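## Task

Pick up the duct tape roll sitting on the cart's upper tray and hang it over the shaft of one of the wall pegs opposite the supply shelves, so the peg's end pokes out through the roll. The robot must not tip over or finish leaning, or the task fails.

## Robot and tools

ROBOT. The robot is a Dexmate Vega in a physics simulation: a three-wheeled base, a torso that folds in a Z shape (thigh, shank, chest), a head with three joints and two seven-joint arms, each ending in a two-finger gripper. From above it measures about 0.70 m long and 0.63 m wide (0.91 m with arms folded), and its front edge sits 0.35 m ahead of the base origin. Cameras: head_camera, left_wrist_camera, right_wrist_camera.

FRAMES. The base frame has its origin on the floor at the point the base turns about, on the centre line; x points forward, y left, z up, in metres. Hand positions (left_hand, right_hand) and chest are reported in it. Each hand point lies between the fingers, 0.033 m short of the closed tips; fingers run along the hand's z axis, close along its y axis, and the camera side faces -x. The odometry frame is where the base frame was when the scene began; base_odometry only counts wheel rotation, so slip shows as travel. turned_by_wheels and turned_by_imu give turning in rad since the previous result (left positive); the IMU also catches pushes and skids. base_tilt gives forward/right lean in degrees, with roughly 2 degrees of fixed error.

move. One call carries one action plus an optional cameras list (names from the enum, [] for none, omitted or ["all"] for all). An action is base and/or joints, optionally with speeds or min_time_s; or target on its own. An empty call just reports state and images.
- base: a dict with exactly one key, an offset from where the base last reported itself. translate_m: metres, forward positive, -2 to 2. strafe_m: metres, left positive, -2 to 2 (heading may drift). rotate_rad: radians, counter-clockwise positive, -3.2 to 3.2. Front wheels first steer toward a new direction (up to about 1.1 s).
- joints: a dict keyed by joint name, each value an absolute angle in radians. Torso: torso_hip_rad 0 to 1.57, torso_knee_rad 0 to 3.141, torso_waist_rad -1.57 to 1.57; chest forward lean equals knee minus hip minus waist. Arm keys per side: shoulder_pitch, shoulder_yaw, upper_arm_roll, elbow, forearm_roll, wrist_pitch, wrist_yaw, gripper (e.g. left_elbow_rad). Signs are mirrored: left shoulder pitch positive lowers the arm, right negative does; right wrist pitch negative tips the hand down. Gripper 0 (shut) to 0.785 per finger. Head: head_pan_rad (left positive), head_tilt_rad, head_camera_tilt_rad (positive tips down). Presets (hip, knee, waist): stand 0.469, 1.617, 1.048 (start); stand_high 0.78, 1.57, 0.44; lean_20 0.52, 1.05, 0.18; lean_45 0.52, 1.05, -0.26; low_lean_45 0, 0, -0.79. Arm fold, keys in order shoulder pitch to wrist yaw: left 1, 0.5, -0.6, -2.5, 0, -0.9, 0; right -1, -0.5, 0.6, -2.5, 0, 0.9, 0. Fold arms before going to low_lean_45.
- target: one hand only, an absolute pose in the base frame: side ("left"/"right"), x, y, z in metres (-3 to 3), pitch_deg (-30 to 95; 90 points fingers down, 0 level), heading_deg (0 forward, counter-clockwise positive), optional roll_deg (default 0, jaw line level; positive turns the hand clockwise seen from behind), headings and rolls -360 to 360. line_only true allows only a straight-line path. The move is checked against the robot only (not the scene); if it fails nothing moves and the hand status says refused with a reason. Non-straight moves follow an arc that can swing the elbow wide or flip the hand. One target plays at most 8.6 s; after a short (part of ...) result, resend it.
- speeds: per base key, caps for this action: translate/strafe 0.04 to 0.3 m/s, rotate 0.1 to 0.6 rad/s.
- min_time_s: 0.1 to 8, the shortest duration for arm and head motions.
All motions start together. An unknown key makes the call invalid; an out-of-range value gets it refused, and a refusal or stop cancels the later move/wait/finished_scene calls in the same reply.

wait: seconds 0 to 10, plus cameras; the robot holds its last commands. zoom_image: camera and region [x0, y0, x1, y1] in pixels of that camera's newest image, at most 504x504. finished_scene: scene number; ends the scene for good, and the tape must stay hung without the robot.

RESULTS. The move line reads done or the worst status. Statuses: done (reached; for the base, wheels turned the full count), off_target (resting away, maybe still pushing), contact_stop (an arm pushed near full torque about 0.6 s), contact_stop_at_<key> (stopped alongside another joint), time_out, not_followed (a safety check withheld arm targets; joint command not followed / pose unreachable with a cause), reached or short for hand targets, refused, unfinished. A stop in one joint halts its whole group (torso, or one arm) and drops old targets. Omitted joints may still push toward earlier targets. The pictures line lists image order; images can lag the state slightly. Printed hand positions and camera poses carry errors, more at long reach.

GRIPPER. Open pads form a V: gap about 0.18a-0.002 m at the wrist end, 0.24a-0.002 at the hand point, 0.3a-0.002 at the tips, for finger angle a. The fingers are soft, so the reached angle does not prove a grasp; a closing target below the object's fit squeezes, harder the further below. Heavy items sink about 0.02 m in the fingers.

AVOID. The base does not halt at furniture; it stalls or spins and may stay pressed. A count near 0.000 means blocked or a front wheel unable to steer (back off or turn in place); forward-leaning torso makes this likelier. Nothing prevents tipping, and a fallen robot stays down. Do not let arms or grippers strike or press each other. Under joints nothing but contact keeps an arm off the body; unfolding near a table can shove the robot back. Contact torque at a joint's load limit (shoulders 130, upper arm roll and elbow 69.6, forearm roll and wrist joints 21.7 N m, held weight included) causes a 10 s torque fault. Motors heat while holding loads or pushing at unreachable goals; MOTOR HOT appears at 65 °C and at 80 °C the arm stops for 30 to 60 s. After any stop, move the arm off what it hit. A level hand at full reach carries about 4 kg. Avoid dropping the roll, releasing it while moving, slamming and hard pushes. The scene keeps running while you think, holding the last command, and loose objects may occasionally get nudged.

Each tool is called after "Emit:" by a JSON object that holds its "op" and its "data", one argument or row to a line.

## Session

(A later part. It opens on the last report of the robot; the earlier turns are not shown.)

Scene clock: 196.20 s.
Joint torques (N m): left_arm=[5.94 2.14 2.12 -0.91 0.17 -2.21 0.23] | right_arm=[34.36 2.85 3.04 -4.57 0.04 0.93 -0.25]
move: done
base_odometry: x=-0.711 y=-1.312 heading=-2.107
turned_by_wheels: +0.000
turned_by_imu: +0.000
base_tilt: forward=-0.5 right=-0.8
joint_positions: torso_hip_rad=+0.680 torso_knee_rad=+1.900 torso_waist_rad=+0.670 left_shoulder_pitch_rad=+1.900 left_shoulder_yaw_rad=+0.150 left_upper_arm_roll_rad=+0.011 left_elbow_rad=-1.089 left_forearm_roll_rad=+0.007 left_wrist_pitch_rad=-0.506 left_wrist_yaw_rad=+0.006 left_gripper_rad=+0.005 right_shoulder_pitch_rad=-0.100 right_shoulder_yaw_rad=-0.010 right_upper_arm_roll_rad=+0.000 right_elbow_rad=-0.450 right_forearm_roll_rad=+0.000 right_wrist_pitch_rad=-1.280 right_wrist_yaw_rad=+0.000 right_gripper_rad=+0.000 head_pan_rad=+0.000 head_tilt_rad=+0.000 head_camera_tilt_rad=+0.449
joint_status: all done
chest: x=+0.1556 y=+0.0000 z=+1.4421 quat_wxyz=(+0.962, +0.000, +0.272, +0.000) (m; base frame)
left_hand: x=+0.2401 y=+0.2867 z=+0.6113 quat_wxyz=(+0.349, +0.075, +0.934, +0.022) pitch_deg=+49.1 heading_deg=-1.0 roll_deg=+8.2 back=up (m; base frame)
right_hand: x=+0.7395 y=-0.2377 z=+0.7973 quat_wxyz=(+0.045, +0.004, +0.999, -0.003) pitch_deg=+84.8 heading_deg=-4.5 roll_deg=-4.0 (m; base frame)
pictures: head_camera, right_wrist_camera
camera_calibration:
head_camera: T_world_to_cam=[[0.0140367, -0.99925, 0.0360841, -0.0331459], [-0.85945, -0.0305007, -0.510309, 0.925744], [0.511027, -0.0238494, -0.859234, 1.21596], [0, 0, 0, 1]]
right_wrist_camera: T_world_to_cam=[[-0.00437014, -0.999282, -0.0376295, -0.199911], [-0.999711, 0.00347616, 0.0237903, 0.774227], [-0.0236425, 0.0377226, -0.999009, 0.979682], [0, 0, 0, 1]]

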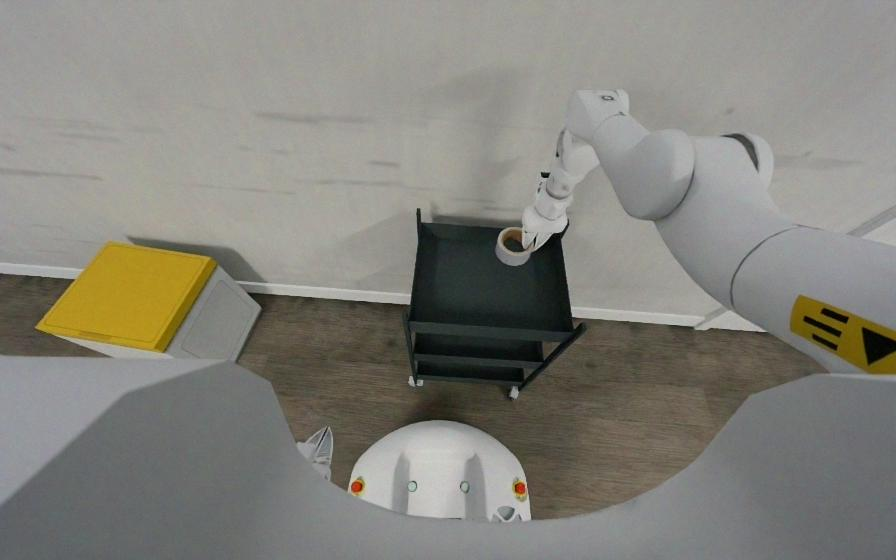

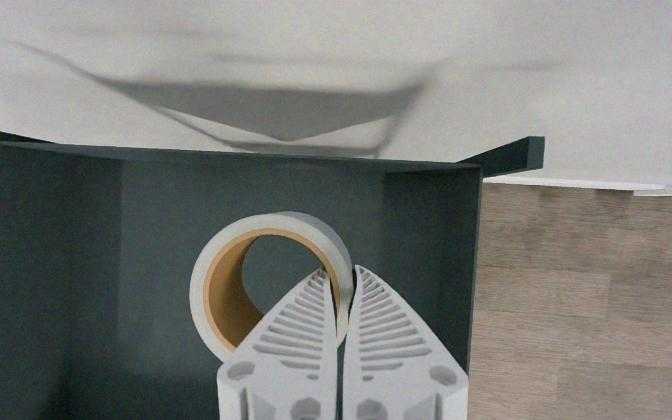

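Emit:
{"op": "move", "data": {
  "joints": {"right_shoulder_pitch_rad":0.05},
  "min_time_s": 1.5,
  "cameras": ["right_wrist_camera"]
}}

Emit:
{"op": "move", "data": {
  "base": {"translate_m":-0.6},
  "speeds": {"translate_m":0.2},
  "cameras": []
}}

Emit:
{"op": "move", "data": {
  "base": {"rotate_rad":-1.55},
  "joints": {"head_camera_tilt_rad":-0.2},
  "speeds": {"rotate_rad":0.45},
  "cameras": ["right_wrist_camera","head_camera"]
}}

Scene clock: 208.53 s.
Joint torques (N m): left_arm=[8.29 1.38 -0.51 -0.18 0.26 -0.94 -0.1] | right_arm=[37.82 2.83 2.99 -4.59 0.1 0.93 -0.17]
move: done
base_odometry: x=-0.711 y=-1.312 heading=-2.107
turned_by_wheels: +0.000
turned_by_imu: +0.000
base_tilt: forward=-0.4 right=-0.8
joint_positions: torso_hip_rad=+0.680 torso_knee_rad=+1.900 torso_waist_rad=+0.670 left_shoulder_pitch_rad=+1.900 left_shoulder_yaw_rad=+0.150 left_upper_arm_roll_rad=+0.011 left_elbow_rad=-1.089 left_forearm_roll_rad=+0.007 left_wrist_pitch_rad=-0.506 left_wrist_yaw_rad=+0.006 left_gripper_rad=+0.005 right_shoulder_pitch_rad=+0.045 right_shoulder_yaw_rad=-0.010 right_upper_arm_roll_rad=+0.000 right_elbow_rad=-0.450 right_forearm_roll_rad=+0.000 right_wrist_pitch_rad=-1.280 right_wrist_yaw_rad=+0.000 right_gripper_rad=+0.000 head_pan_rad=+0.000 head_tilt_rad=+0.000 head_camera_tilt_rad=+0.449
joint_status: all done
chest: x=+0.1556 y=+0.0000 z=+1.4421 quat_wxyz=(+0.962, +0.000, +0.272, +0.000) (m; base frame)
left_hand: x=+0.2401 y=+0.2867 z=+0.6113 quat_wxyz=(+0.349, +0.075, +0.934, +0.022) pitch_deg=+49.1 heading_deg=-1.0 roll_deg=+8.2 back=up (m; base frame)
right_hand: x=+0.8270 y=-0.2377 z=+0.8890 quat_wxyz=(+0.118, +0.004, +0.993, -0.003) pitch_deg=+76.5 heading_deg=-1.7 roll_deg=-1.3 back=up (m; base frame)
pictures: right_wrist_camera
camera_calibration:
right_wrist_camera: T_world_to_cam=[[0.0011438, -0.999282, -0.0378652, -0.200429], [-0.992559, 0.00347607, -0.121718, 0.982962], [0.121762, 0.0377226, -0.991842, 0.946721], [0, 0, 0, 1]]

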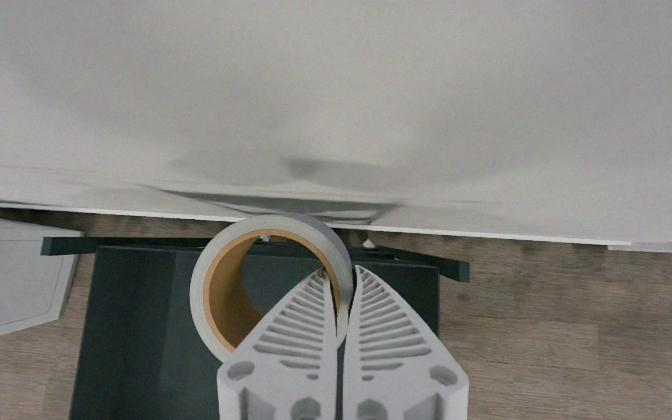

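Scene clock: 212.93 s.
Joint torques (N m): left_arm=[7.78 1.4 0.75 -1.7 -0.55 -1.69 0.22] | right_arm=[38.83 1.86 2.95 -4.65 0.04 1.03 -0.11]
move: done
base_odometry: x=-0.405 y=-0.796 heading=-2.108
turned_by_wheels: -0.001
turned_by_imu: -0.001
base_tilt: forward=-0.7 right=-0.7
base_status: done
joint_positions: torso_hip_rad=+0.680 torso_knee_rad=+1.900 torso_waist_rad=+0.670 left_shoulder_pitch_rad=+1.900 left_shoulder_yaw_rad=+0.150 left_upper_arm_roll_rad=+0.011 left_elbow_rad=-1.089 left_forearm_roll_rad=+0.007 left_wrist_pitch_rad=-0.506 left_wrist_yaw_rad=+0.006 left_gripper_rad=+0.005 right_shoulder_pitch_rad=+0.050 right_shoulder_yaw_rad=-0.010 right_upper_arm_roll_rad=+0.000 right_elbow_rad=-0.450 right_forearm_roll_rad=+0.000 right_wrist_pitch_rad=-1.280 right_wrist_yaw_rad=+0.000 right_gripper_rad=+0.000 head_pan_rad=+0.000 head_tilt_rad=+0.000 head_camera_tilt_rad=+0.449
chest: x=+0.1555 y=+0.0000 z=+1.4422 quat_wxyz=(+0.962, +0.000, +0.272, +0.000) (m; base frame)
left_hand: x=+0.2401 y=+0.2867 z=+0.6114 quat_wxyz=(+0.349, +0.075, +0.934, +0.022) pitch_deg=+49.1 heading_deg=-1.0 roll_deg=+8.2 back=up (m; base frame)
right_hand: x=+0.8292 y=-0.2377 z=+0.8919 quat_wxyz=(+0.120, +0.004, +0.993, -0.003) pitch_deg=+76.2 heading_deg=-1.7 roll_deg=-1.2 back=up (m; base frame)
pictures: none

Scene clock: 217.70 s.
Joint torques (N m): left_arm=[8.46 2.06 0.44 -2.68 0.03 -1.04 0.41] | right_arm=[38.71 1.12 3.42 -4.84 -0.08 1.22 -0.14]
move: done
base_odometry: x=-0.404 y=-0.797 heading=+2.623
turned_by_wheels: -1.552
turned_by_imu: -1.549
base_tilt: forward=-0.7 right=-0.9
base_status: done
joint_positions: torso_hip_rad=+0.680 torso_knee_rad=+1.900 torso_waist_rad=+0.670 left_shoulder_pitch_rad=+1.900 left_shoulder_yaw_rad=+0.150 left_upper_arm_roll_rad=+0.011 left_elbow_rad=-1.089 left_forearm_roll_rad=+0.007 left_wrist_pitch_rad=-0.506 left_wrist_yaw_rad=+0.006 left_gripper_rad=+0.005 right_shoulder_pitch_rad=+0.050 right_shoulder_yaw_rad=-0.010 right_upper_arm_roll_rad=+0.000 right_elbow_rad=-0.450 right_forearm_roll_rad=+0.000 right_wrist_pitch_rad=-1.280 right_wrist_yaw_rad=+0.000 right_gripper_rad=+0.000 head_pan_rad=+0.000 head_tilt_rad=+0.000 head_camera_tilt_rad=-0.199
joint_status: all done
chest: x=+0.1555 y=+0.0000 z=+1.4422 quat_wxyz=(+0.962, +0.000, +0.272, +0.000) (m; base frame)
left_hand: x=+0.2401 y=+0.2867 z=+0.6114 quat_wxyz=(+0.349, +0.075, +0.934, +0.022) pitch_deg=+49.1 heading_deg=-1.0 roll_deg=+8.2 back=up (m; base frame)
right_hand: x=+0.8292 y=-0.2377 z=+0.8919 quat_wxyz=(+0.120, +0.004, +0.993, -0.003) pitch_deg=+76.2 heading_deg=-1.7 roll_deg=-1.2 back=up (m; base frame)
pictures: head_camera, right_wrist_camera
camera_calibration:
head_camera: T_world_to_cam=[[-0.0105536, -0.999241, 0.0374956, -0.0322534], [-0.376552, -0.0307659, -0.925884, 1.50225], [0.926335, -0.0238905, -0.375942, 0.424174], [0, 0, 0, 1]]
right_wrist_camera: T_world_to_cam=[[0.00135997, -0.999281, -0.03789, -0.200423], [-0.992042, 0.0034221, -0.125859, 0.98876], [0.125898, 0.0377596, -0.991324, 0.945412], [0, 0, 0, 1]]

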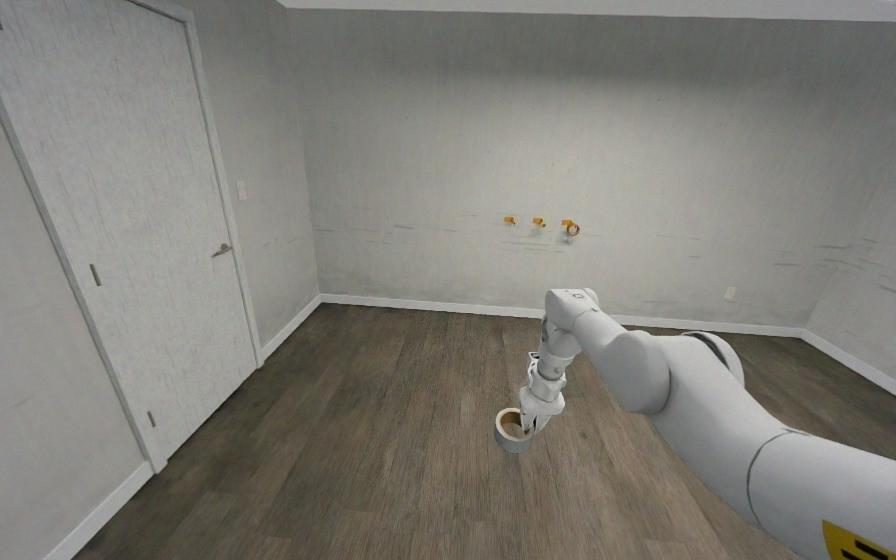

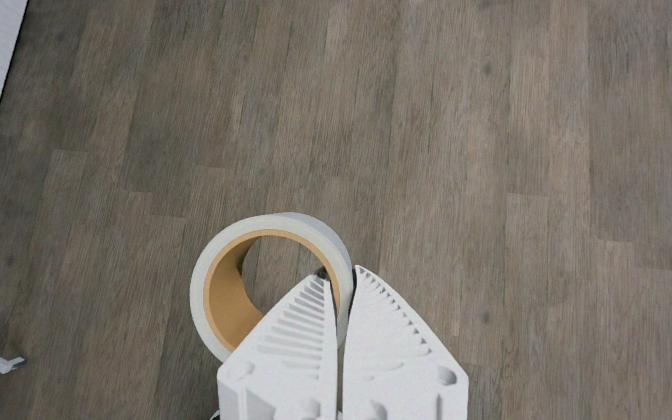

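Emit:
{"op": "move", "data": {
  "base": {"rotate_rad":-0.087},
  "joints": {"right_shoulder_pitch_rad":-1.02,"right_elbow_rad":-0.63,"right_wrist_pitch_rad":0.94,"right_shoulder_yaw_rad":0},
  "cameras": []
}}

Emit:
{"op": "move", "data": {
  "base": {"translate_m":1.4},
  "joints": {"head_camera_tilt_rad":0}
}}

Scene clock: 235.73 s.
Joint torques (N m): left_arm=[6.2 1.02 0.77 -1.83 0.12 -0.63 0.25] | right_arm=[0 3.82 2.61 -5.56 -0.06 3.88 -0.01]
move: done
base_odometry: x=-0.404 y=-0.797 heading=+2.536
turned_by_wheels: -0.087
turned_by_imu: -0.087
base_tilt: forward=-0.6 right=-0.9
base_status: done
joint_positions: torso_hip_rad=+0.680 torso_knee_rad=+1.900 torso_waist_rad=+0.670 left_shoulder_pitch_rad=+1.900 left_shoulder_yaw_rad=+0.150 left_upper_arm_roll_rad=+0.011 left_elbow_rad=-1.089 left_forearm_roll_rad=+0.007 left_wrist_pitch_rad=-0.506 left_wrist_yaw_rad=+0.006 left_gripper_rad=+0.005 right_shoulder_pitch_rad=-1.017 right_shoulder_yaw_rad=+0.000 right_upper_arm_roll_rad=+0.000 right_elbow_rad=-0.629 right_forearm_roll_rad=+0.000 right_wrist_pitch_rad=+0.936 right_wrist_yaw_rad=+0.000 right_gripper_rad=+0.000 head_pan_rad=+0.000 head_tilt_rad=+0.000 head_camera_tilt_rad=-0.199
joint_status: all done
chest: x=+0.1555 y=+0.0000 z=+1.4422 quat_wxyz=(+0.962, +0.000, +0.272, +0.000) (m; base frame)
left_hand: x=+0.2401 y=+0.2867 z=+0.6114 quat_wxyz=(+0.349, +0.075, +0.934, +0.022) pitch_deg=+49.1 heading_deg=-1.0 roll_deg=+8.2 back=up (m; base frame)
right_hand: x=+0.7574 y=-0.2293 z=+0.8825 quat_wxyz=(+0.706, +0.000, +0.708, +0.000) pitch_deg=+0.1 heading_deg=+0.0 roll_deg=+0.0 back=up (m; base frame)
pictures: none

Scene clock: 242.60 s.
Joint torques (N m): left_arm=[8.7 0.75 -0.85 -1.46 0.52 -2.84 -0.17] | right_arm=[2.25 2.09 2.43 -6.31 -0.06 3.83 -0.08]
move: done
base_odometry: x=-1.553 y=+0.003 heading=+2.535
turned_by_wheels: -0.002
turned_by_imu: -0.008
base_tilt: forward=-0.5 right=-0.9
base_status: done
joint_positions: torso_hip_rad=+0.680 torso_knee_rad=+1.900 torso_waist_rad=+0.670 left_shoulder_pitch_rad=+1.900 left_shoulder_yaw_rad=+0.150 left_upper_arm_roll_rad=+0.011 left_elbow_rad=-1.089 left_forearm_roll_rad=+0.007 left_wrist_pitch_rad=-0.506 left_wrist_yaw_rad=+0.006 left_gripper_rad=+0.005 right_shoulder_pitch_rad=-1.020 right_shoulder_yaw_rad=+0.000 right_upper_arm_roll_rad=+0.000 right_elbow_rad=-0.630 right_forearm_roll_rad=+0.000 right_wrist_pitch_rad=+0.940 right_wrist_yaw_rad=+0.000 right_gripper_rad=+0.000 head_pan_rad=+0.000 head_tilt_rad=+0.000 head_camera_tilt_rad=-0.001
joint_status: all done
chest: x=+0.1556 y=+0.0000 z=+1.4421 quat_wxyz=(+0.962, +0.000, +0.272, +0.000) (m; base frame)
left_hand: x=+0.2401 y=+0.2867 z=+0.6113 quat_wxyz=(+0.349, +0.075, +0.934, +0.022) pitch_deg=+49.1 heading_deg=-1.0 roll_deg=+8.2 back=up (m; base frame)
right_hand: x=+0.7562 y=-0.2293 z=+0.8829 quat_wxyz=(+0.707, +0.000, +0.707, +0.000) pitch_deg=+0.0 heading_deg=+0.0 roll_deg=+0.0 back=up (m; base frame)
pictures: head_camera, left_wrist_camera, right_wrist_camera
camera_calibration:
head_camera: T_world_to_cam=[[-0.00299222, -0.999243, 0.0387748, -0.0351505], [-0.551963, -0.0306828, -0.833304, 1.38229], [0.833863, -0.0238957, -0.551454, 0.704365], [0, 0, 0, 1]]
left_wrist_camera: T_world_to_cam=[[-0.124277, -0.991761, -0.0310608, 0.325872], [-0.813413, 0.119756, -0.569225, 0.564506], [0.568255, -0.0454763, -0.821595, 0.528942], [0, 0, 0, 1]]
right_wrist_camera: T_world_to_cam=[[0.0443479, -0.999016, -0.000497688, -0.257795], [-0.114203, -0.00457476, -0.993447, 1.0155], [0.992467, 0.0441142, -0.114294, -0.482808], [0, 0, 0, 1]]

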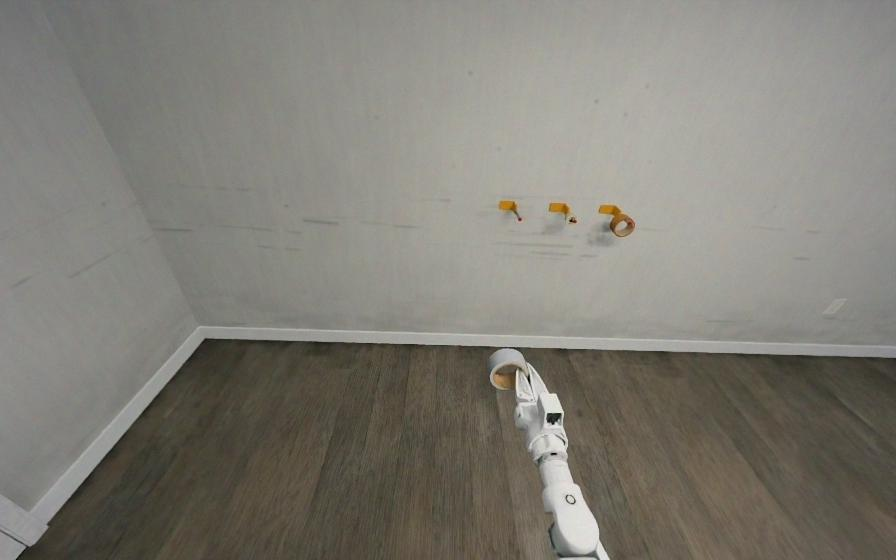

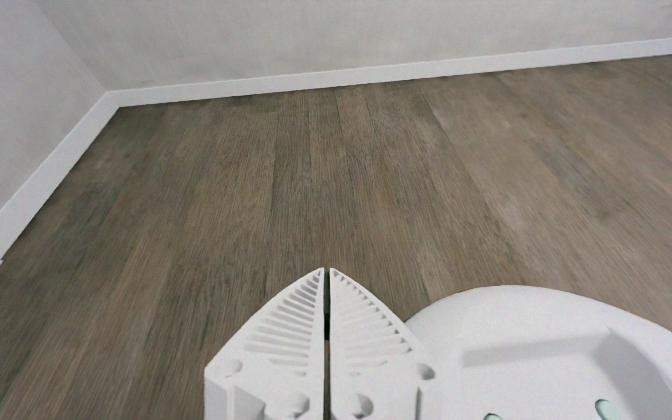

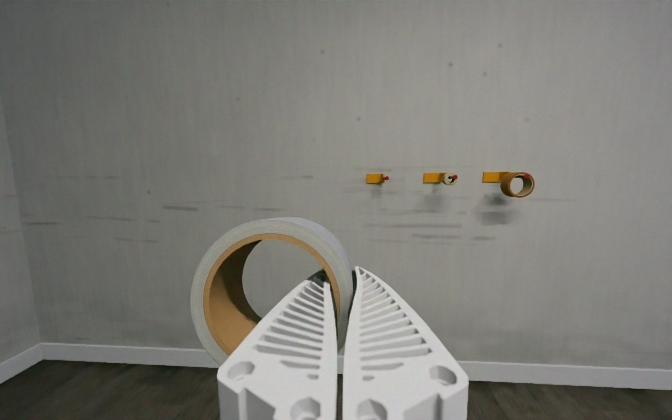

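Emit:
{"op": "zoom_image", "data": {
  "camera": "head_camera",
  "region": [480, 180, 640, 260]
}}

Emit:
{"op": "zoom_image", "data": {
  "camera": "right_wrist_camera",
  "region": [340, 150, 560, 230]
}}

Scaled by 3.150 from the camera's 896x560 image, which has a finer 960x600 frame.

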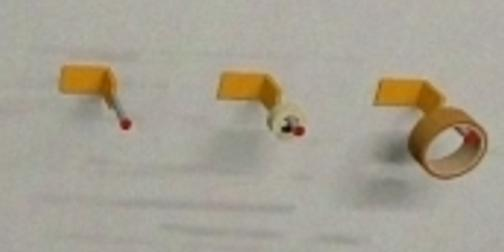

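Scaled by 2.291 from the camera's 672x420 image, which has a finer 960x600 frame.

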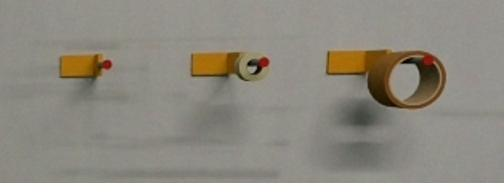

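Emit:
{"op": "move", "data": {
  "base": {"strafe_m":-0.2},
  "joints": {"right_shoulder_pitch_rad":-1.02,"right_elbow_rad":-1.05,"right_wrist_pitch_rad":0.52},
  "cameras": []
}}

Emit:
{"op": "move", "data": {
  "base": {"translate_m":0.35},
  "cameras": ["head_camera","right_wrist_camera"]
}}

Emit:
{"op": "zoom_image", "data": {
  "camera": "right_wrist_camera",
  "region": [180, 120, 520, 380]
}}

Scene clock: 265.67 s.
Joint torques (N m): left_arm=[10.58 -0.13 1.87 -2.45 0.24 -1.02 0.26] | right_arm=[5.93 2.25 1.87 -7.73 0.15 3.99 -0.17]
move: done
base_odometry: x=-1.439 y=+0.167 heading=+2.533
turned_by_wheels: -0.002
turned_by_imu: -0.006
base_tilt: forward=-0.5 right=-0.6
base_status: done
joint_positions: torso_hip_rad=+0.680 torso_knee_rad=+1.900 torso_waist_rad=+0.670 left_shoulder_pitch_rad=+1.900 left_shoulder_yaw_rad=+0.150 left_upper_arm_roll_rad=+0.011 left_elbow_rad=-1.089 left_forearm_roll_rad=+0.007 left_wrist_pitch_rad=-0.506 left_wrist_yaw_rad=+0.006 left_gripper_rad=+0.005 right_shoulder_pitch_rad=-1.020 right_shoulder_yaw_rad=+0.000 right_upper_arm_roll_rad=+0.000 right_elbow_rad=-1.045 right_forearm_roll_rad=+0.000 right_wrist_pitch_rad=+0.524 right_wrist_yaw_rad=+0.000 right_gripper_rad=+0.000 head_pan_rad=+0.000 head_tilt_rad=+0.000 head_camera_tilt_rad=-0.001
joint_status: all done
chest: x=+0.1556 y=+0.0000 z=+1.4422 quat_wxyz=(+0.962, +0.000, +0.272, +0.000) (m; base frame)
left_hand: x=+0.2402 y=+0.2867 z=+0.6114 quat_wxyz=(+0.349, +0.075, +0.934, +0.022) pitch_deg=+49.1 heading_deg=-1.0 roll_deg=+8.2 back=up (m; base frame)
right_hand: x=+0.8429 y=-0.2293 z=+0.9547 quat_wxyz=(+0.707, +0.000, +0.707, +0.000) pitch_deg=+0.0 heading_deg=+0.0 roll_deg=+0.0 back=up (m; base frame)
pictures: none

Scene clock: 269.07 s.
Joint torques (N m): left_arm=[11.72 -0.11 -2.33 -0.72 -0.81 -1.04 0.71] | right_arm=[6.05 2.27 1.71 -7.74 -0.08 3.22 -0.1]
move: done
base_odometry: x=-1.725 y=+0.368 heading=+2.534
turned_by_wheels: +0.001
turned_by_imu: -0.002
base_tilt: forward=-0.6 right=-0.9
base_status: done
joint_positions: torso_hip_rad=+0.680 torso_knee_rad=+1.900 torso_waist_rad=+0.670 left_shoulder_pitch_rad=+1.900 left_shoulder_yaw_rad=+0.150 left_upper_arm_roll_rad=+0.011 left_elbow_rad=-1.089 left_forearm_roll_rad=+0.007 left_wrist_pitch_rad=-0.506 left_wrist_yaw_rad=+0.006 left_gripper_rad=+0.005 right_shoulder_pitch_rad=-1.020 right_shoulder_yaw_rad=+0.000 right_upper_arm_roll_rad=+0.000 right_elbow_rad=-1.050 right_forearm_roll_rad=+0.000 right_wrist_pitch_rad=+0.520 right_wrist_yaw_rad=+0.000 right_gripper_rad=+0.000 head_pan_rad=+0.000 head_tilt_rad=+0.000 head_camera_tilt_rad=-0.001
chest: x=+0.1557 y=+0.0000 z=+1.4421 quat_wxyz=(+0.962, +0.000, +0.272, +0.000) (m; base frame)
left_hand: x=+0.2402 y=+0.2867 z=+0.6113 quat_wxyz=(+0.349, +0.075, +0.934, +0.022) pitch_deg=+49.1 heading_deg=-1.0 roll_deg=+8.2 back=up (m; base frame)
right_hand: x=+0.8437 y=-0.2293 z=+0.9556 quat_wxyz=(+0.707, +0.000, +0.707, +0.000) pitch_deg=+0.0 heading_deg=+0.0 roll_deg=+0.0 back=up (m; base frame)
pictures: head_camera, right_wrist_camera
camera_calibration:
head_camera: T_world_to_cam=[[-0.00299095, -0.999243, 0.0387749, -0.0351507], [-0.551993, -0.0306828, -0.833284, 1.38226], [0.833843, -0.0238958, -0.551484, 0.704399], [0, 0, 0, 1]]
right_wrist_camera: T_world_to_cam=[[0.0442923, -0.999018, -0.000505008, -0.261594], [-0.114256, -0.00456344, -0.993441, 1.09776], [0.992463, 0.0440594, -0.114346, -0.56128], [0, 0, 0, 1]]

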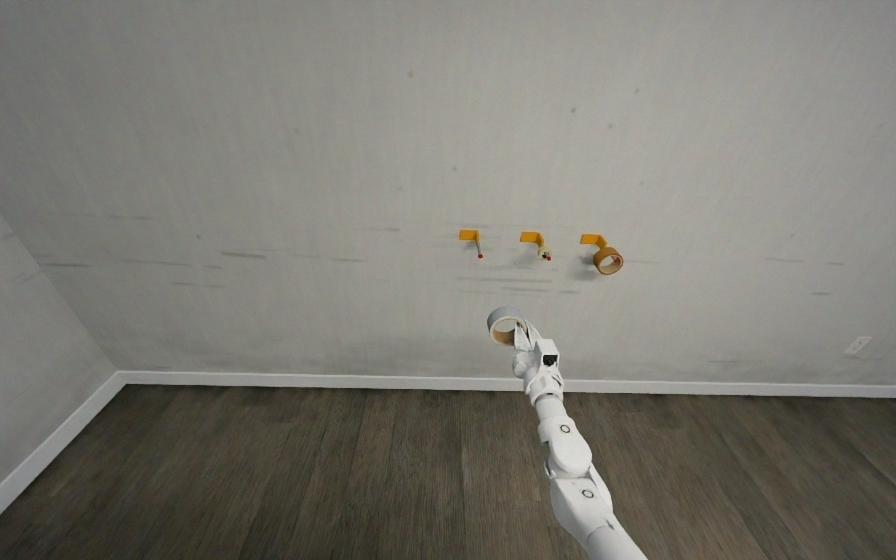

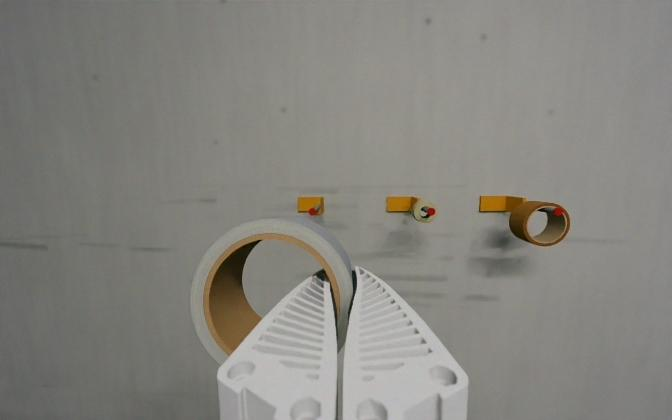

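Scaled by 1.482 from the camera's 672x420 image, which has a finer 960x600 frame.

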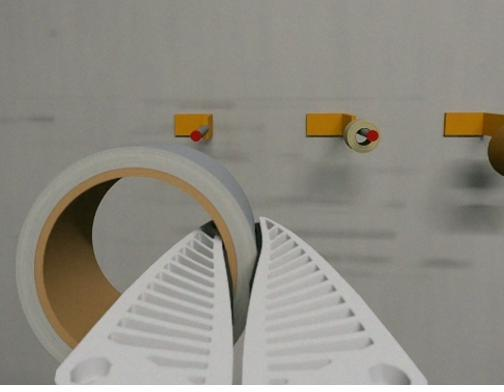

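Emit:
{"op": "move", "data": {
  "base": {"strafe_m":0.022},
  "joints": {"head_camera_tilt_rad":0.15},
  "cameras": []
}}

Emit:
{"op": "move", "data": {
  "base": {"translate_m":0.25},
  "speeds": {"translate_m":0.15},
  "cameras": ["head_camera","right_wrist_camera"]
}}

Emit:
{"op": "zoom_image", "data": {
  "camera": "right_wrist_camera",
  "region": [180, 180, 400, 350]
}}

Emit:
{"op": "zoom_image", "data": {
  "camera": "head_camera",
  "region": [420, 180, 600, 340]
}}

Scene clock: 301.97 s.
Joint torques (N m): left_arm=[10.87 1.65 -1.67 -2.12 -0.46 -0.66 0.38] | right_arm=[5.13 1.69 2.09 -6.89 0.04 4.28 -0.27]
move: done
base_odometry: x=-1.738 y=+0.350 heading=+2.535
turned_by_wheels: +0.001
turned_by_imu: +0.010
base_tilt: forward=-0.5 right=-0.8
base_status: done
joint_positions: torso_hip_rad=+0.680 torso_knee_rad=+1.900 torso_waist_rad=+0.670 left_shoulder_pitch_rad=+1.900 left_shoulder_yaw_rad=+0.150 left_upper_arm_roll_rad=+0.011 left_elbow_rad=-1.089 left_forearm_roll_rad=+0.007 left_wrist_pitch_rad=-0.506 left_wrist_yaw_rad=+0.006 left_gripper_rad=+0.005 right_shoulder_pitch_rad=-1.020 right_shoulder_yaw_rad=+0.000 right_upper_arm_roll_rad=+0.000 right_elbow_rad=-1.050 right_forearm_roll_rad=+0.000 right_wrist_pitch_rad=+0.520 right_wrist_yaw_rad=+0.000 right_gripper_rad=+0.000 head_pan_rad=+0.000 head_tilt_rad=+0.000 head_camera_tilt_rad=+0.149
joint_status: all done
chest: x=+0.1557 y=+0.0000 z=+1.4421 quat_wxyz=(+0.962, +0.000, +0.272, +0.000) (m; base frame)
left_hand: x=+0.2402 y=+0.2867 z=+0.6113 quat_wxyz=(+0.349, +0.075, +0.934, +0.022) pitch_deg=+49.1 heading_deg=-1.0 roll_deg=+8.2 back=up (m; base frame)
right_hand: x=+0.8437 y=-0.2293 z=+0.9556 quat_wxyz=(+0.707, +0.000, +0.707, +0.000) pitch_deg=+0.0 heading_deg=+0.0 roll_deg=+0.0 back=up (m; base frame)
pictures: none

Scene clock: 305.37 s.
Joint torques (N m): left_arm=[10.79 0.16 -0.83 -0.83 0.62 -1.9 0.45] | right_arm=[5.91 1.32 1.69 -6.76 0.07 3.29 0.02]
move: done
base_odometry: x=-1.942 y=+0.494 heading=+2.533
turned_by_wheels: -0.002
turned_by_imu: -0.001
base_tilt: forward=-0.5 right=-0.8
base_status: done
joint_positions: torso_hip_rad=+0.680 torso_knee_rad=+1.900 torso_waist_rad=+0.670 left_shoulder_pitch_rad=+1.900 left_shoulder_yaw_rad=+0.150 left_upper_arm_roll_rad=+0.011 left_elbow_rad=-1.089 left_forearm_roll_rad=+0.007 left_wrist_pitch_rad=-0.506 left_wrist_yaw_rad=+0.006 left_gripper_rad=+0.005 right_shoulder_pitch_rad=-1.020 right_shoulder_yaw_rad=+0.000 right_upper_arm_roll_rad=+0.000 right_elbow_rad=-1.050 right_forearm_roll_rad=+0.000 right_wrist_pitch_rad=+0.520 right_wrist_yaw_rad=+0.000 right_gripper_rad=+0.000 head_pan_rad=+0.000 head_tilt_rad=+0.000 head_camera_tilt_rad=+0.149
chest: x=+0.1556 y=+0.0000 z=+1.4422 quat_wxyz=(+0.962, +0.000, +0.272, +0.000) (m; base frame)
left_hand: x=+0.2402 y=+0.2867 z=+0.6114 quat_wxyz=(+0.349, +0.075, +0.934, +0.022) pitch_deg=+49.1 heading_deg=-1.0 roll_deg=+8.2 back=up (m; base frame)
right_hand: x=+0.8437 y=-0.2293 z=+0.9556 quat_wxyz=(+0.707, +0.000, +0.707, +0.000) pitch_deg=+0.0 heading_deg=+0.0 roll_deg=+0.0 back=up (m; base frame)
pictures: head_camera, right_wrist_camera
camera_calibration:
head_camera: T_world_to_cam=[[0.00279818, -0.999246, 0.0387355, -0.0358106], [-0.670278, -0.0306202, -0.741478, 1.25634], [0.742105, -0.0238888, -0.669858, 0.897153], [0, 0, 0, 1]]
right_wrist_camera: T_world_to_cam=[[0.0443041, -0.999018, -0.000518256, -0.261578], [-0.114229, -0.00455042, -0.993444, 1.09777], [0.992466, 0.0440728, -0.114318, -0.561291], [0, 0, 0, 1]]

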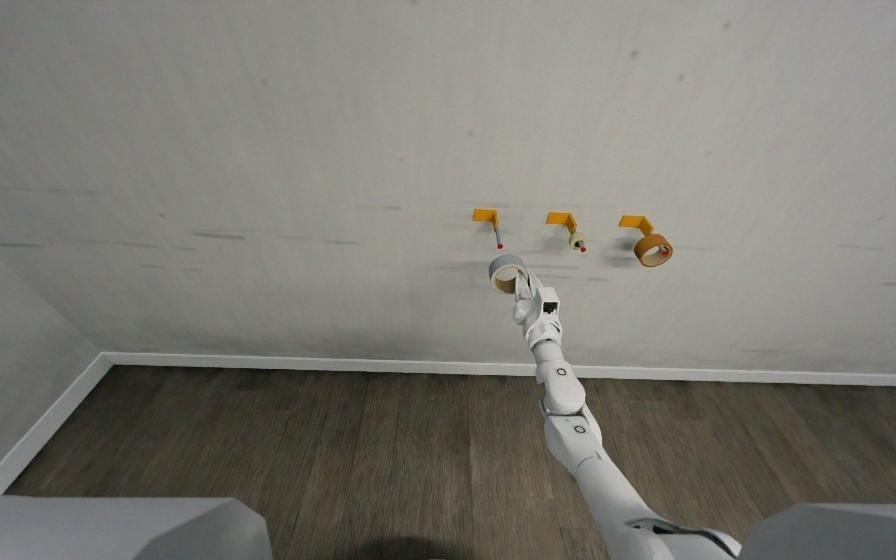

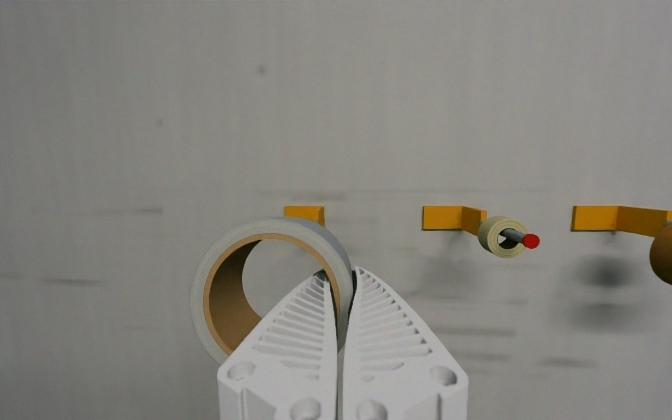

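Scaled by 2.291 from the camera's 672x420 image, which has a finer 960x600 frame.

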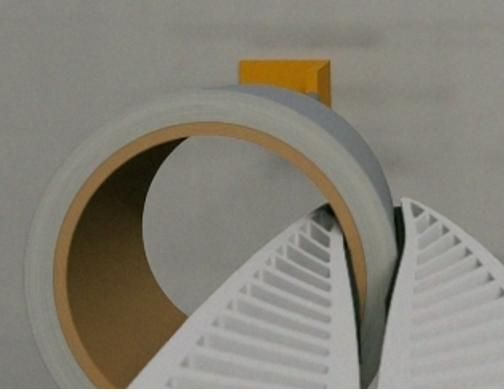

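Scaled by 2.800 from the camera's 896x560 image, which has a finer 960x600 frame.

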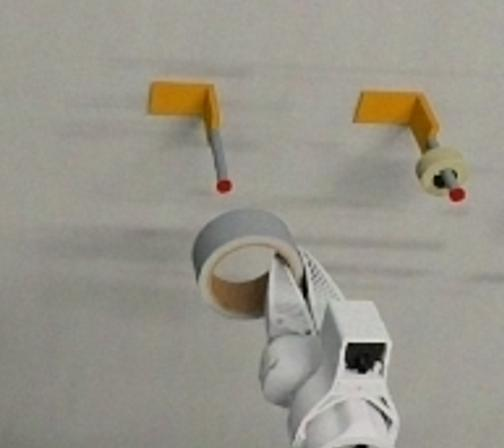

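Emit:
{"op": "move", "data": {
  "joints": {"right_elbow_rad":-1.095,"right_wrist_pitch_rad":0.475},
  "cameras": ["head_camera","right_wrist_camera"]
}}

Emit:
{"op": "zoom_image", "data": {
  "camera": "right_wrist_camera",
  "region": [180, 180, 400, 350]
}}

Emit:
{"op": "zoom_image", "data": {
  "camera": "head_camera",
  "region": [440, 200, 560, 320]
}}

Scene clock: 315.63 s.
Joint torques (N m): left_arm=[13.52 1.06 -0.98 -1.71 0.16 -1.02 0.18] | right_arm=[5.96 1.31 2.19 -7.29 0.02 3.34 -0.04]
move: done
base_odometry: x=-1.942 y=+0.494 heading=+2.533
turned_by_wheels: +0.000
turned_by_imu: +0.000
base_tilt: forward=-0.5 right=-0.8
joint_positions: torso_hip_rad=+0.680 torso_knee_rad=+1.900 torso_waist_rad=+0.670 left_shoulder_pitch_rad=+1.900 left_shoulder_yaw_rad=+0.150 left_upper_arm_roll_rad=+0.011 left_elbow_rad=-1.089 left_forearm_roll_rad=+0.007 left_wrist_pitch_rad=-0.506 left_wrist_yaw_rad=+0.006 left_gripper_rad=+0.005 right_shoulder_pitch_rad=-1.020 right_shoulder_yaw_rad=+0.000 right_upper_arm_roll_rad=+0.000 right_elbow_rad=-1.090 right_forearm_roll_rad=+0.000 right_wrist_pitch_rad=+0.479 right_wrist_yaw_rad=+0.000 right_gripper_rad=+0.000 head_pan_rad=+0.000 head_tilt_rad=+0.000 head_camera_tilt_rad=+0.149
joint_status: all done
chest: x=+0.1556 y=+0.0000 z=+1.4422 quat_wxyz=(+0.962, +0.000, +0.272, +0.000) (m; base frame)
left_hand: x=+0.2402 y=+0.2867 z=+0.6114 quat_wxyz=(+0.349, +0.075, +0.934, +0.022) pitch_deg=+49.1 heading_deg=-1.0 roll_deg=+8.2 back=up (m; base frame)
right_hand: x=+0.8504 y=-0.2293 z=+0.9645 quat_wxyz=(+0.707, +0.000, +0.707, +0.000) pitch_deg=+0.0 heading_deg=+0.0 roll_deg=+0.0 back=up (m; base frame)
pictures: head_camera, right_wrist_camera
camera_calibration:
head_camera: T_world_to_cam=[[0.00279796, -0.999246, 0.0387357, -0.0358108], [-0.670278, -0.0306202, -0.741478, 1.25634], [0.742105, -0.0238891, -0.669858, 0.897153], [0, 0, 0, 1]]
right_wrist_camera: T_world_to_cam=[[0.044303, -0.999018, -0.000517855, -0.261869], [-0.114223, -0.00455045, -0.993445, 1.10733], [0.992467, 0.0440717, -0.114313, -0.566925], [0, 0, 0, 1]]

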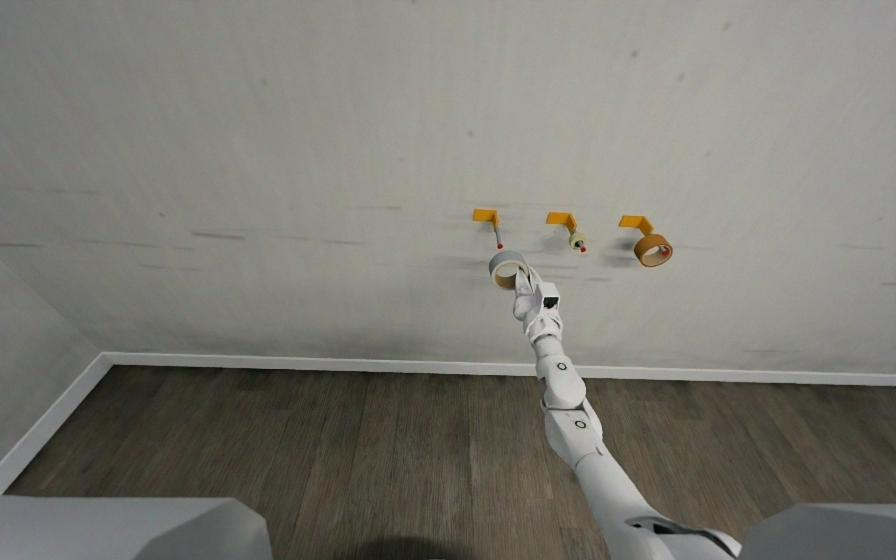

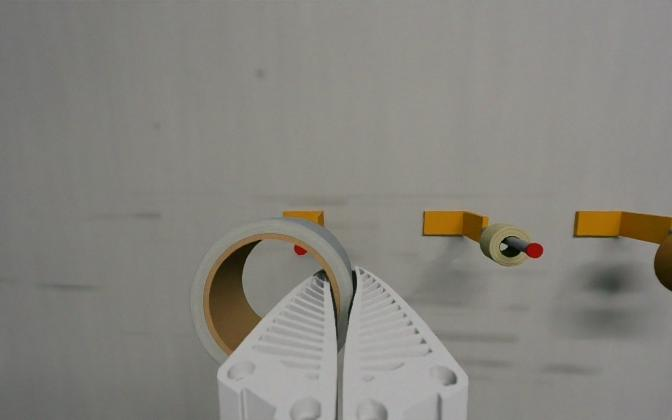

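Scaled by 2.291 from the camera's 672x420 image, which has a finer 960x600 frame.

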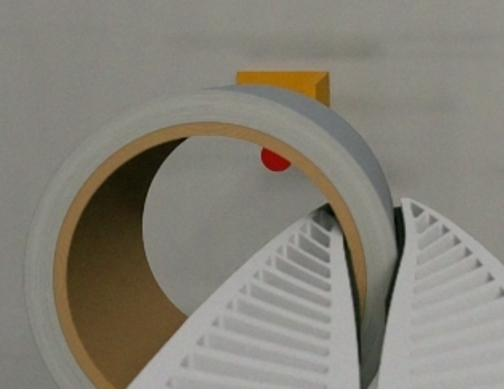

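Scaled by 4.200 from the camera's 896x560 image, which has a finer 960x600 frame.

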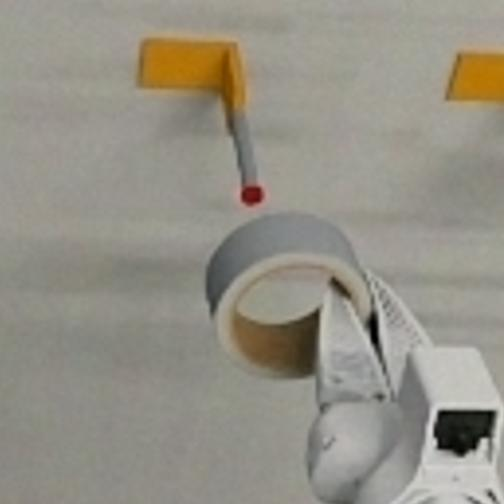

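Emit:
{"op": "move", "data": {
  "base": {"translate_m":0.09},
  "speeds": {"translate_m":0.06},
  "cameras": ["head_camera","right_wrist_camera"]
}}

Emit:
{"op": "zoom_image", "data": {
  "camera": "right_wrist_camera",
  "region": [180, 180, 400, 350]
}}

Emit:
{"op": "zoom_image", "data": {
  "camera": "head_camera",
  "region": [440, 180, 560, 300]
}}

Scene clock: 324.20 s.
Joint torques (N m): left_arm=[11.11 1.7 -0.6 -2.16 0.64 -1.89 0.56] | right_arm=[6.08 2.66 1.72 -6.7 0.05 4.1 0.09]
Motor temperatures (°C): left_arm=[34 33 33 31 37 36 38] | right_arm=[33 30 38 35 36 33 37]
move: done
base_odometry: x=-2.016 y=+0.545 heading=+2.531
turned_by_wheels: -0.002
turned_by_imu: -0.002
base_tilt: forward=-0.6 right=-0.8
base_status: done
joint_positions: torso_hip_rad=+0.680 torso_knee_rad=+1.900 torso_waist_rad=+0.670 left_shoulder_pitch_rad=+1.900 left_shoulder_yaw_rad=+0.150 left_upper_arm_roll_rad=+0.011 left_elbow_rad=-1.089 left_forearm_roll_rad=+0.007 left_wrist_pitch_rad=-0.506 left_wrist_yaw_rad=+0.006 left_gripper_rad=+0.005 right_shoulder_pitch_rad=-1.020 right_shoulder_yaw_rad=+0.000 right_upper_arm_roll_rad=+0.000 right_elbow_rad=-1.095 right_forearm_roll_rad=+0.000 right_wrist_pitch_rad=+0.475 right_wrist_yaw_rad=+0.000 right_gripper_rad=+0.000 head_pan_rad=+0.000 head_tilt_rad=+0.000 head_camera_tilt_rad=+0.149
chest: x=+0.1557 y=+0.0000 z=+1.4421 quat_wxyz=(+0.962, +0.000, +0.272, +0.000) (m; base frame)
left_hand: x=+0.2402 y=+0.2867 z=+0.6113 quat_wxyz=(+0.349, +0.075, +0.934, +0.022) pitch_deg=+49.1 heading_deg=-1.0 roll_deg=+8.2 back=up (m; base frame)
right_hand: x=+0.8511 y=-0.2293 z=+0.9654 quat_wxyz=(+0.707, +0.000, +0.707, +0.000) pitch_deg=+0.0 heading_deg=+0.0 roll_deg=+0.0 back=up (m; base frame)
pictures: head_camera, right_wrist_camera
camera_calibration:
head_camera: T_world_to_cam=[[0.00279957, -0.999246, 0.0387355, -0.0358105], [-0.670307, -0.0306202, -0.741452, 1.25632], [0.742079, -0.0238889, -0.669887, 0.897174], [0, 0, 0, 1]]
right_wrist_camera: T_world_to_cam=[[0.0442804, -0.999019, -0.000523867, -0.261885], [-0.114263, -0.00454364, -0.99344, 1.10836], [0.992463, 0.0440498, -0.114352, -0.567477], [0, 0, 0, 1]]

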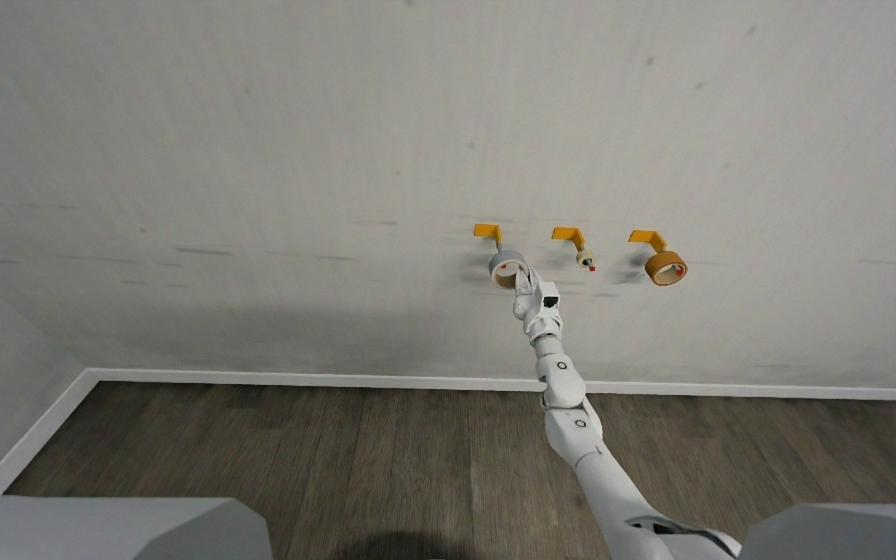

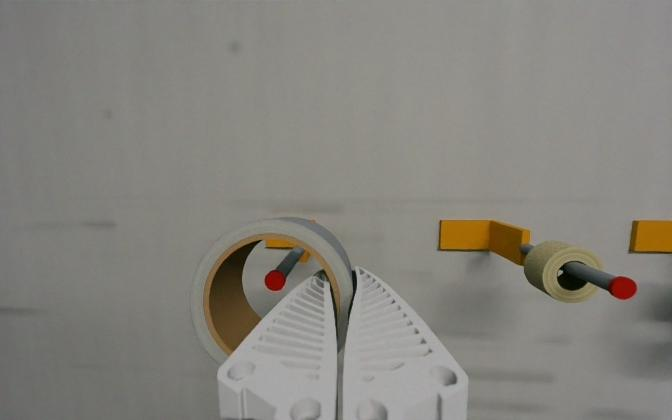

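Scaled by 2.291 from the camera's 672x420 image, which has a finer 960x600 frame.

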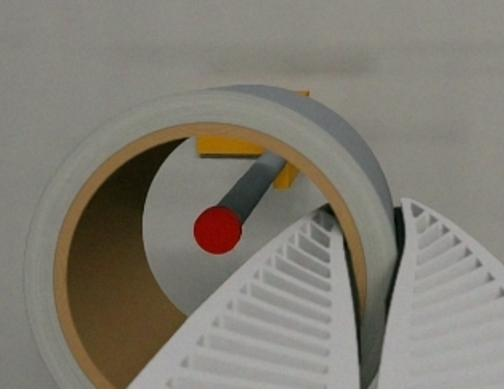

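Scaled by 4.200 from the camera's 896x560 image, which has a finer 960x600 frame.

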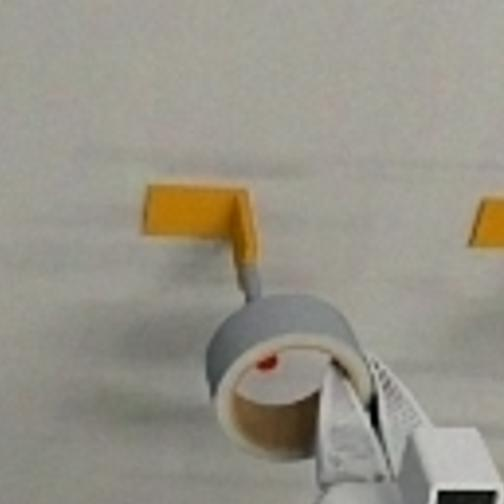

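Emit:
{"op": "move", "data": {
  "base": {"translate_m":0.06},
  "speeds": {"translate_m":0.05},
  "cameras": ["head_camera","right_wrist_camera"]
}}

Emit:
{"op": "zoom_image", "data": {
  "camera": "right_wrist_camera",
  "region": [180, 180, 400, 350]
}}

Emit:
{"op": "zoom_image", "data": {
  "camera": "head_camera",
  "region": [440, 200, 560, 320]
}}

Scene clock: 335.10 s.
Joint torques (N m): left_arm=[11.26 3.83 -0.78 -0.84 -0.26 -2.17 0.13] | right_arm=[7.08 0.83 1.7 -6.97 0.09 3.78 -0.01]
move: done
base_odometry: x=-2.065 y=+0.580 heading=+2.530
turned_by_wheels: -0.002
turned_by_imu: -0.002
base_tilt: forward=-0.6 right=-0.8
base_status: done
joint_positions: torso_hip_rad=+0.680 torso_knee_rad=+1.900 torso_waist_rad=+0.670 left_shoulder_pitch_rad=+1.900 left_shoulder_yaw_rad=+0.150 left_upper_arm_roll_rad=+0.011 left_elbow_rad=-1.089 left_forearm_roll_rad=+0.007 left_wrist_pitch_rad=-0.506 left_wrist_yaw_rad=+0.006 left_gripper_rad=+0.005 right_shoulder_pitch_rad=-1.020 right_shoulder_yaw_rad=+0.000 right_upper_arm_roll_rad=+0.000 right_elbow_rad=-1.095 right_forearm_roll_rad=+0.000 right_wrist_pitch_rad=+0.475 right_wrist_yaw_rad=+0.000 right_gripper_rad=+0.000 head_pan_rad=+0.000 head_tilt_rad=+0.000 head_camera_tilt_rad=+0.149
chest: x=+0.1557 y=+0.0000 z=+1.4421 quat_wxyz=(+0.962, +0.000, +0.272, +0.000) (m; base frame)
left_hand: x=+0.2402 y=+0.2867 z=+0.6114 quat_wxyz=(+0.349, +0.075, +0.934, +0.022) pitch_deg=+49.1 heading_deg=-1.0 roll_deg=+8.2 back=up (m; base frame)
right_hand: x=+0.8511 y=-0.2293 z=+0.9654 quat_wxyz=(+0.707, +0.000, +0.707, +0.000) pitch_deg=+0.0 heading_deg=+0.0 roll_deg=+0.0 back=up (m; base frame)
pictures: head_camera, right_wrist_camera
camera_calibration:
head_camera: T_world_to_cam=[[0.00279967, -0.999246, 0.0387355, -0.0358105], [-0.670307, -0.0306202, -0.741452, 1.25631], [0.742079, -0.0238888, -0.669887, 0.897181], [0, 0, 0, 1]]
right_wrist_camera: T_world_to_cam=[[0.0442651, -0.99902, -0.000526416, -0.261876], [-0.114265, -0.00453942, -0.99344, 1.10836], [0.992464, 0.0440348, -0.114354, -0.567474], [0, 0, 0, 1]]

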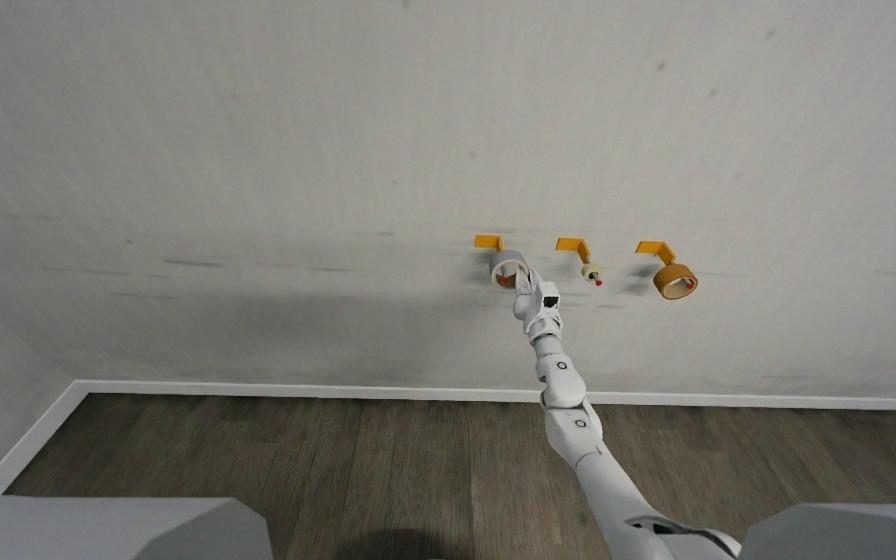

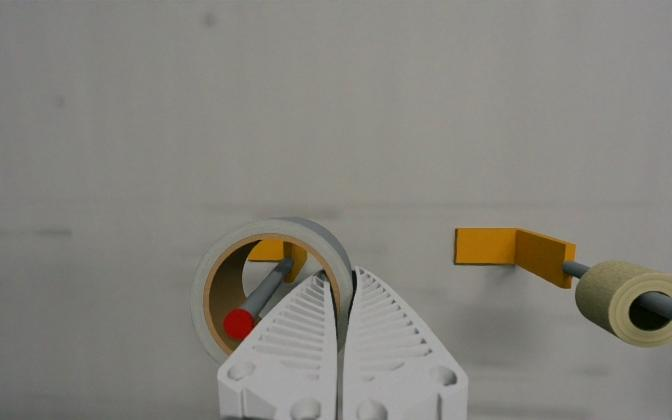

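Scaled by 2.291 from the camera's 672x420 image, which has a finer 960x600 frame.

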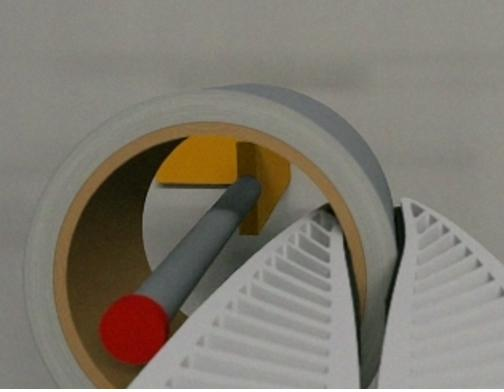

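Scaled by 4.200 from the camera's 896x560 image, which has a finer 960x600 frame.

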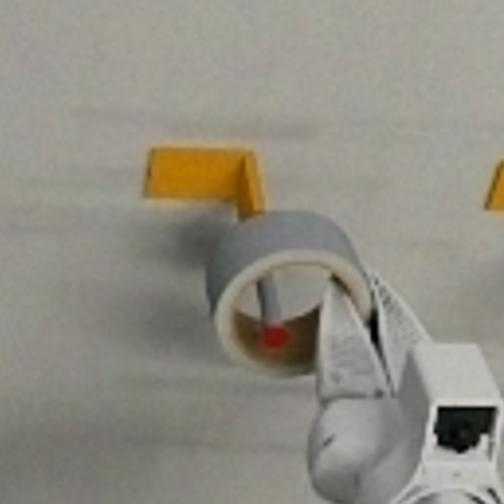

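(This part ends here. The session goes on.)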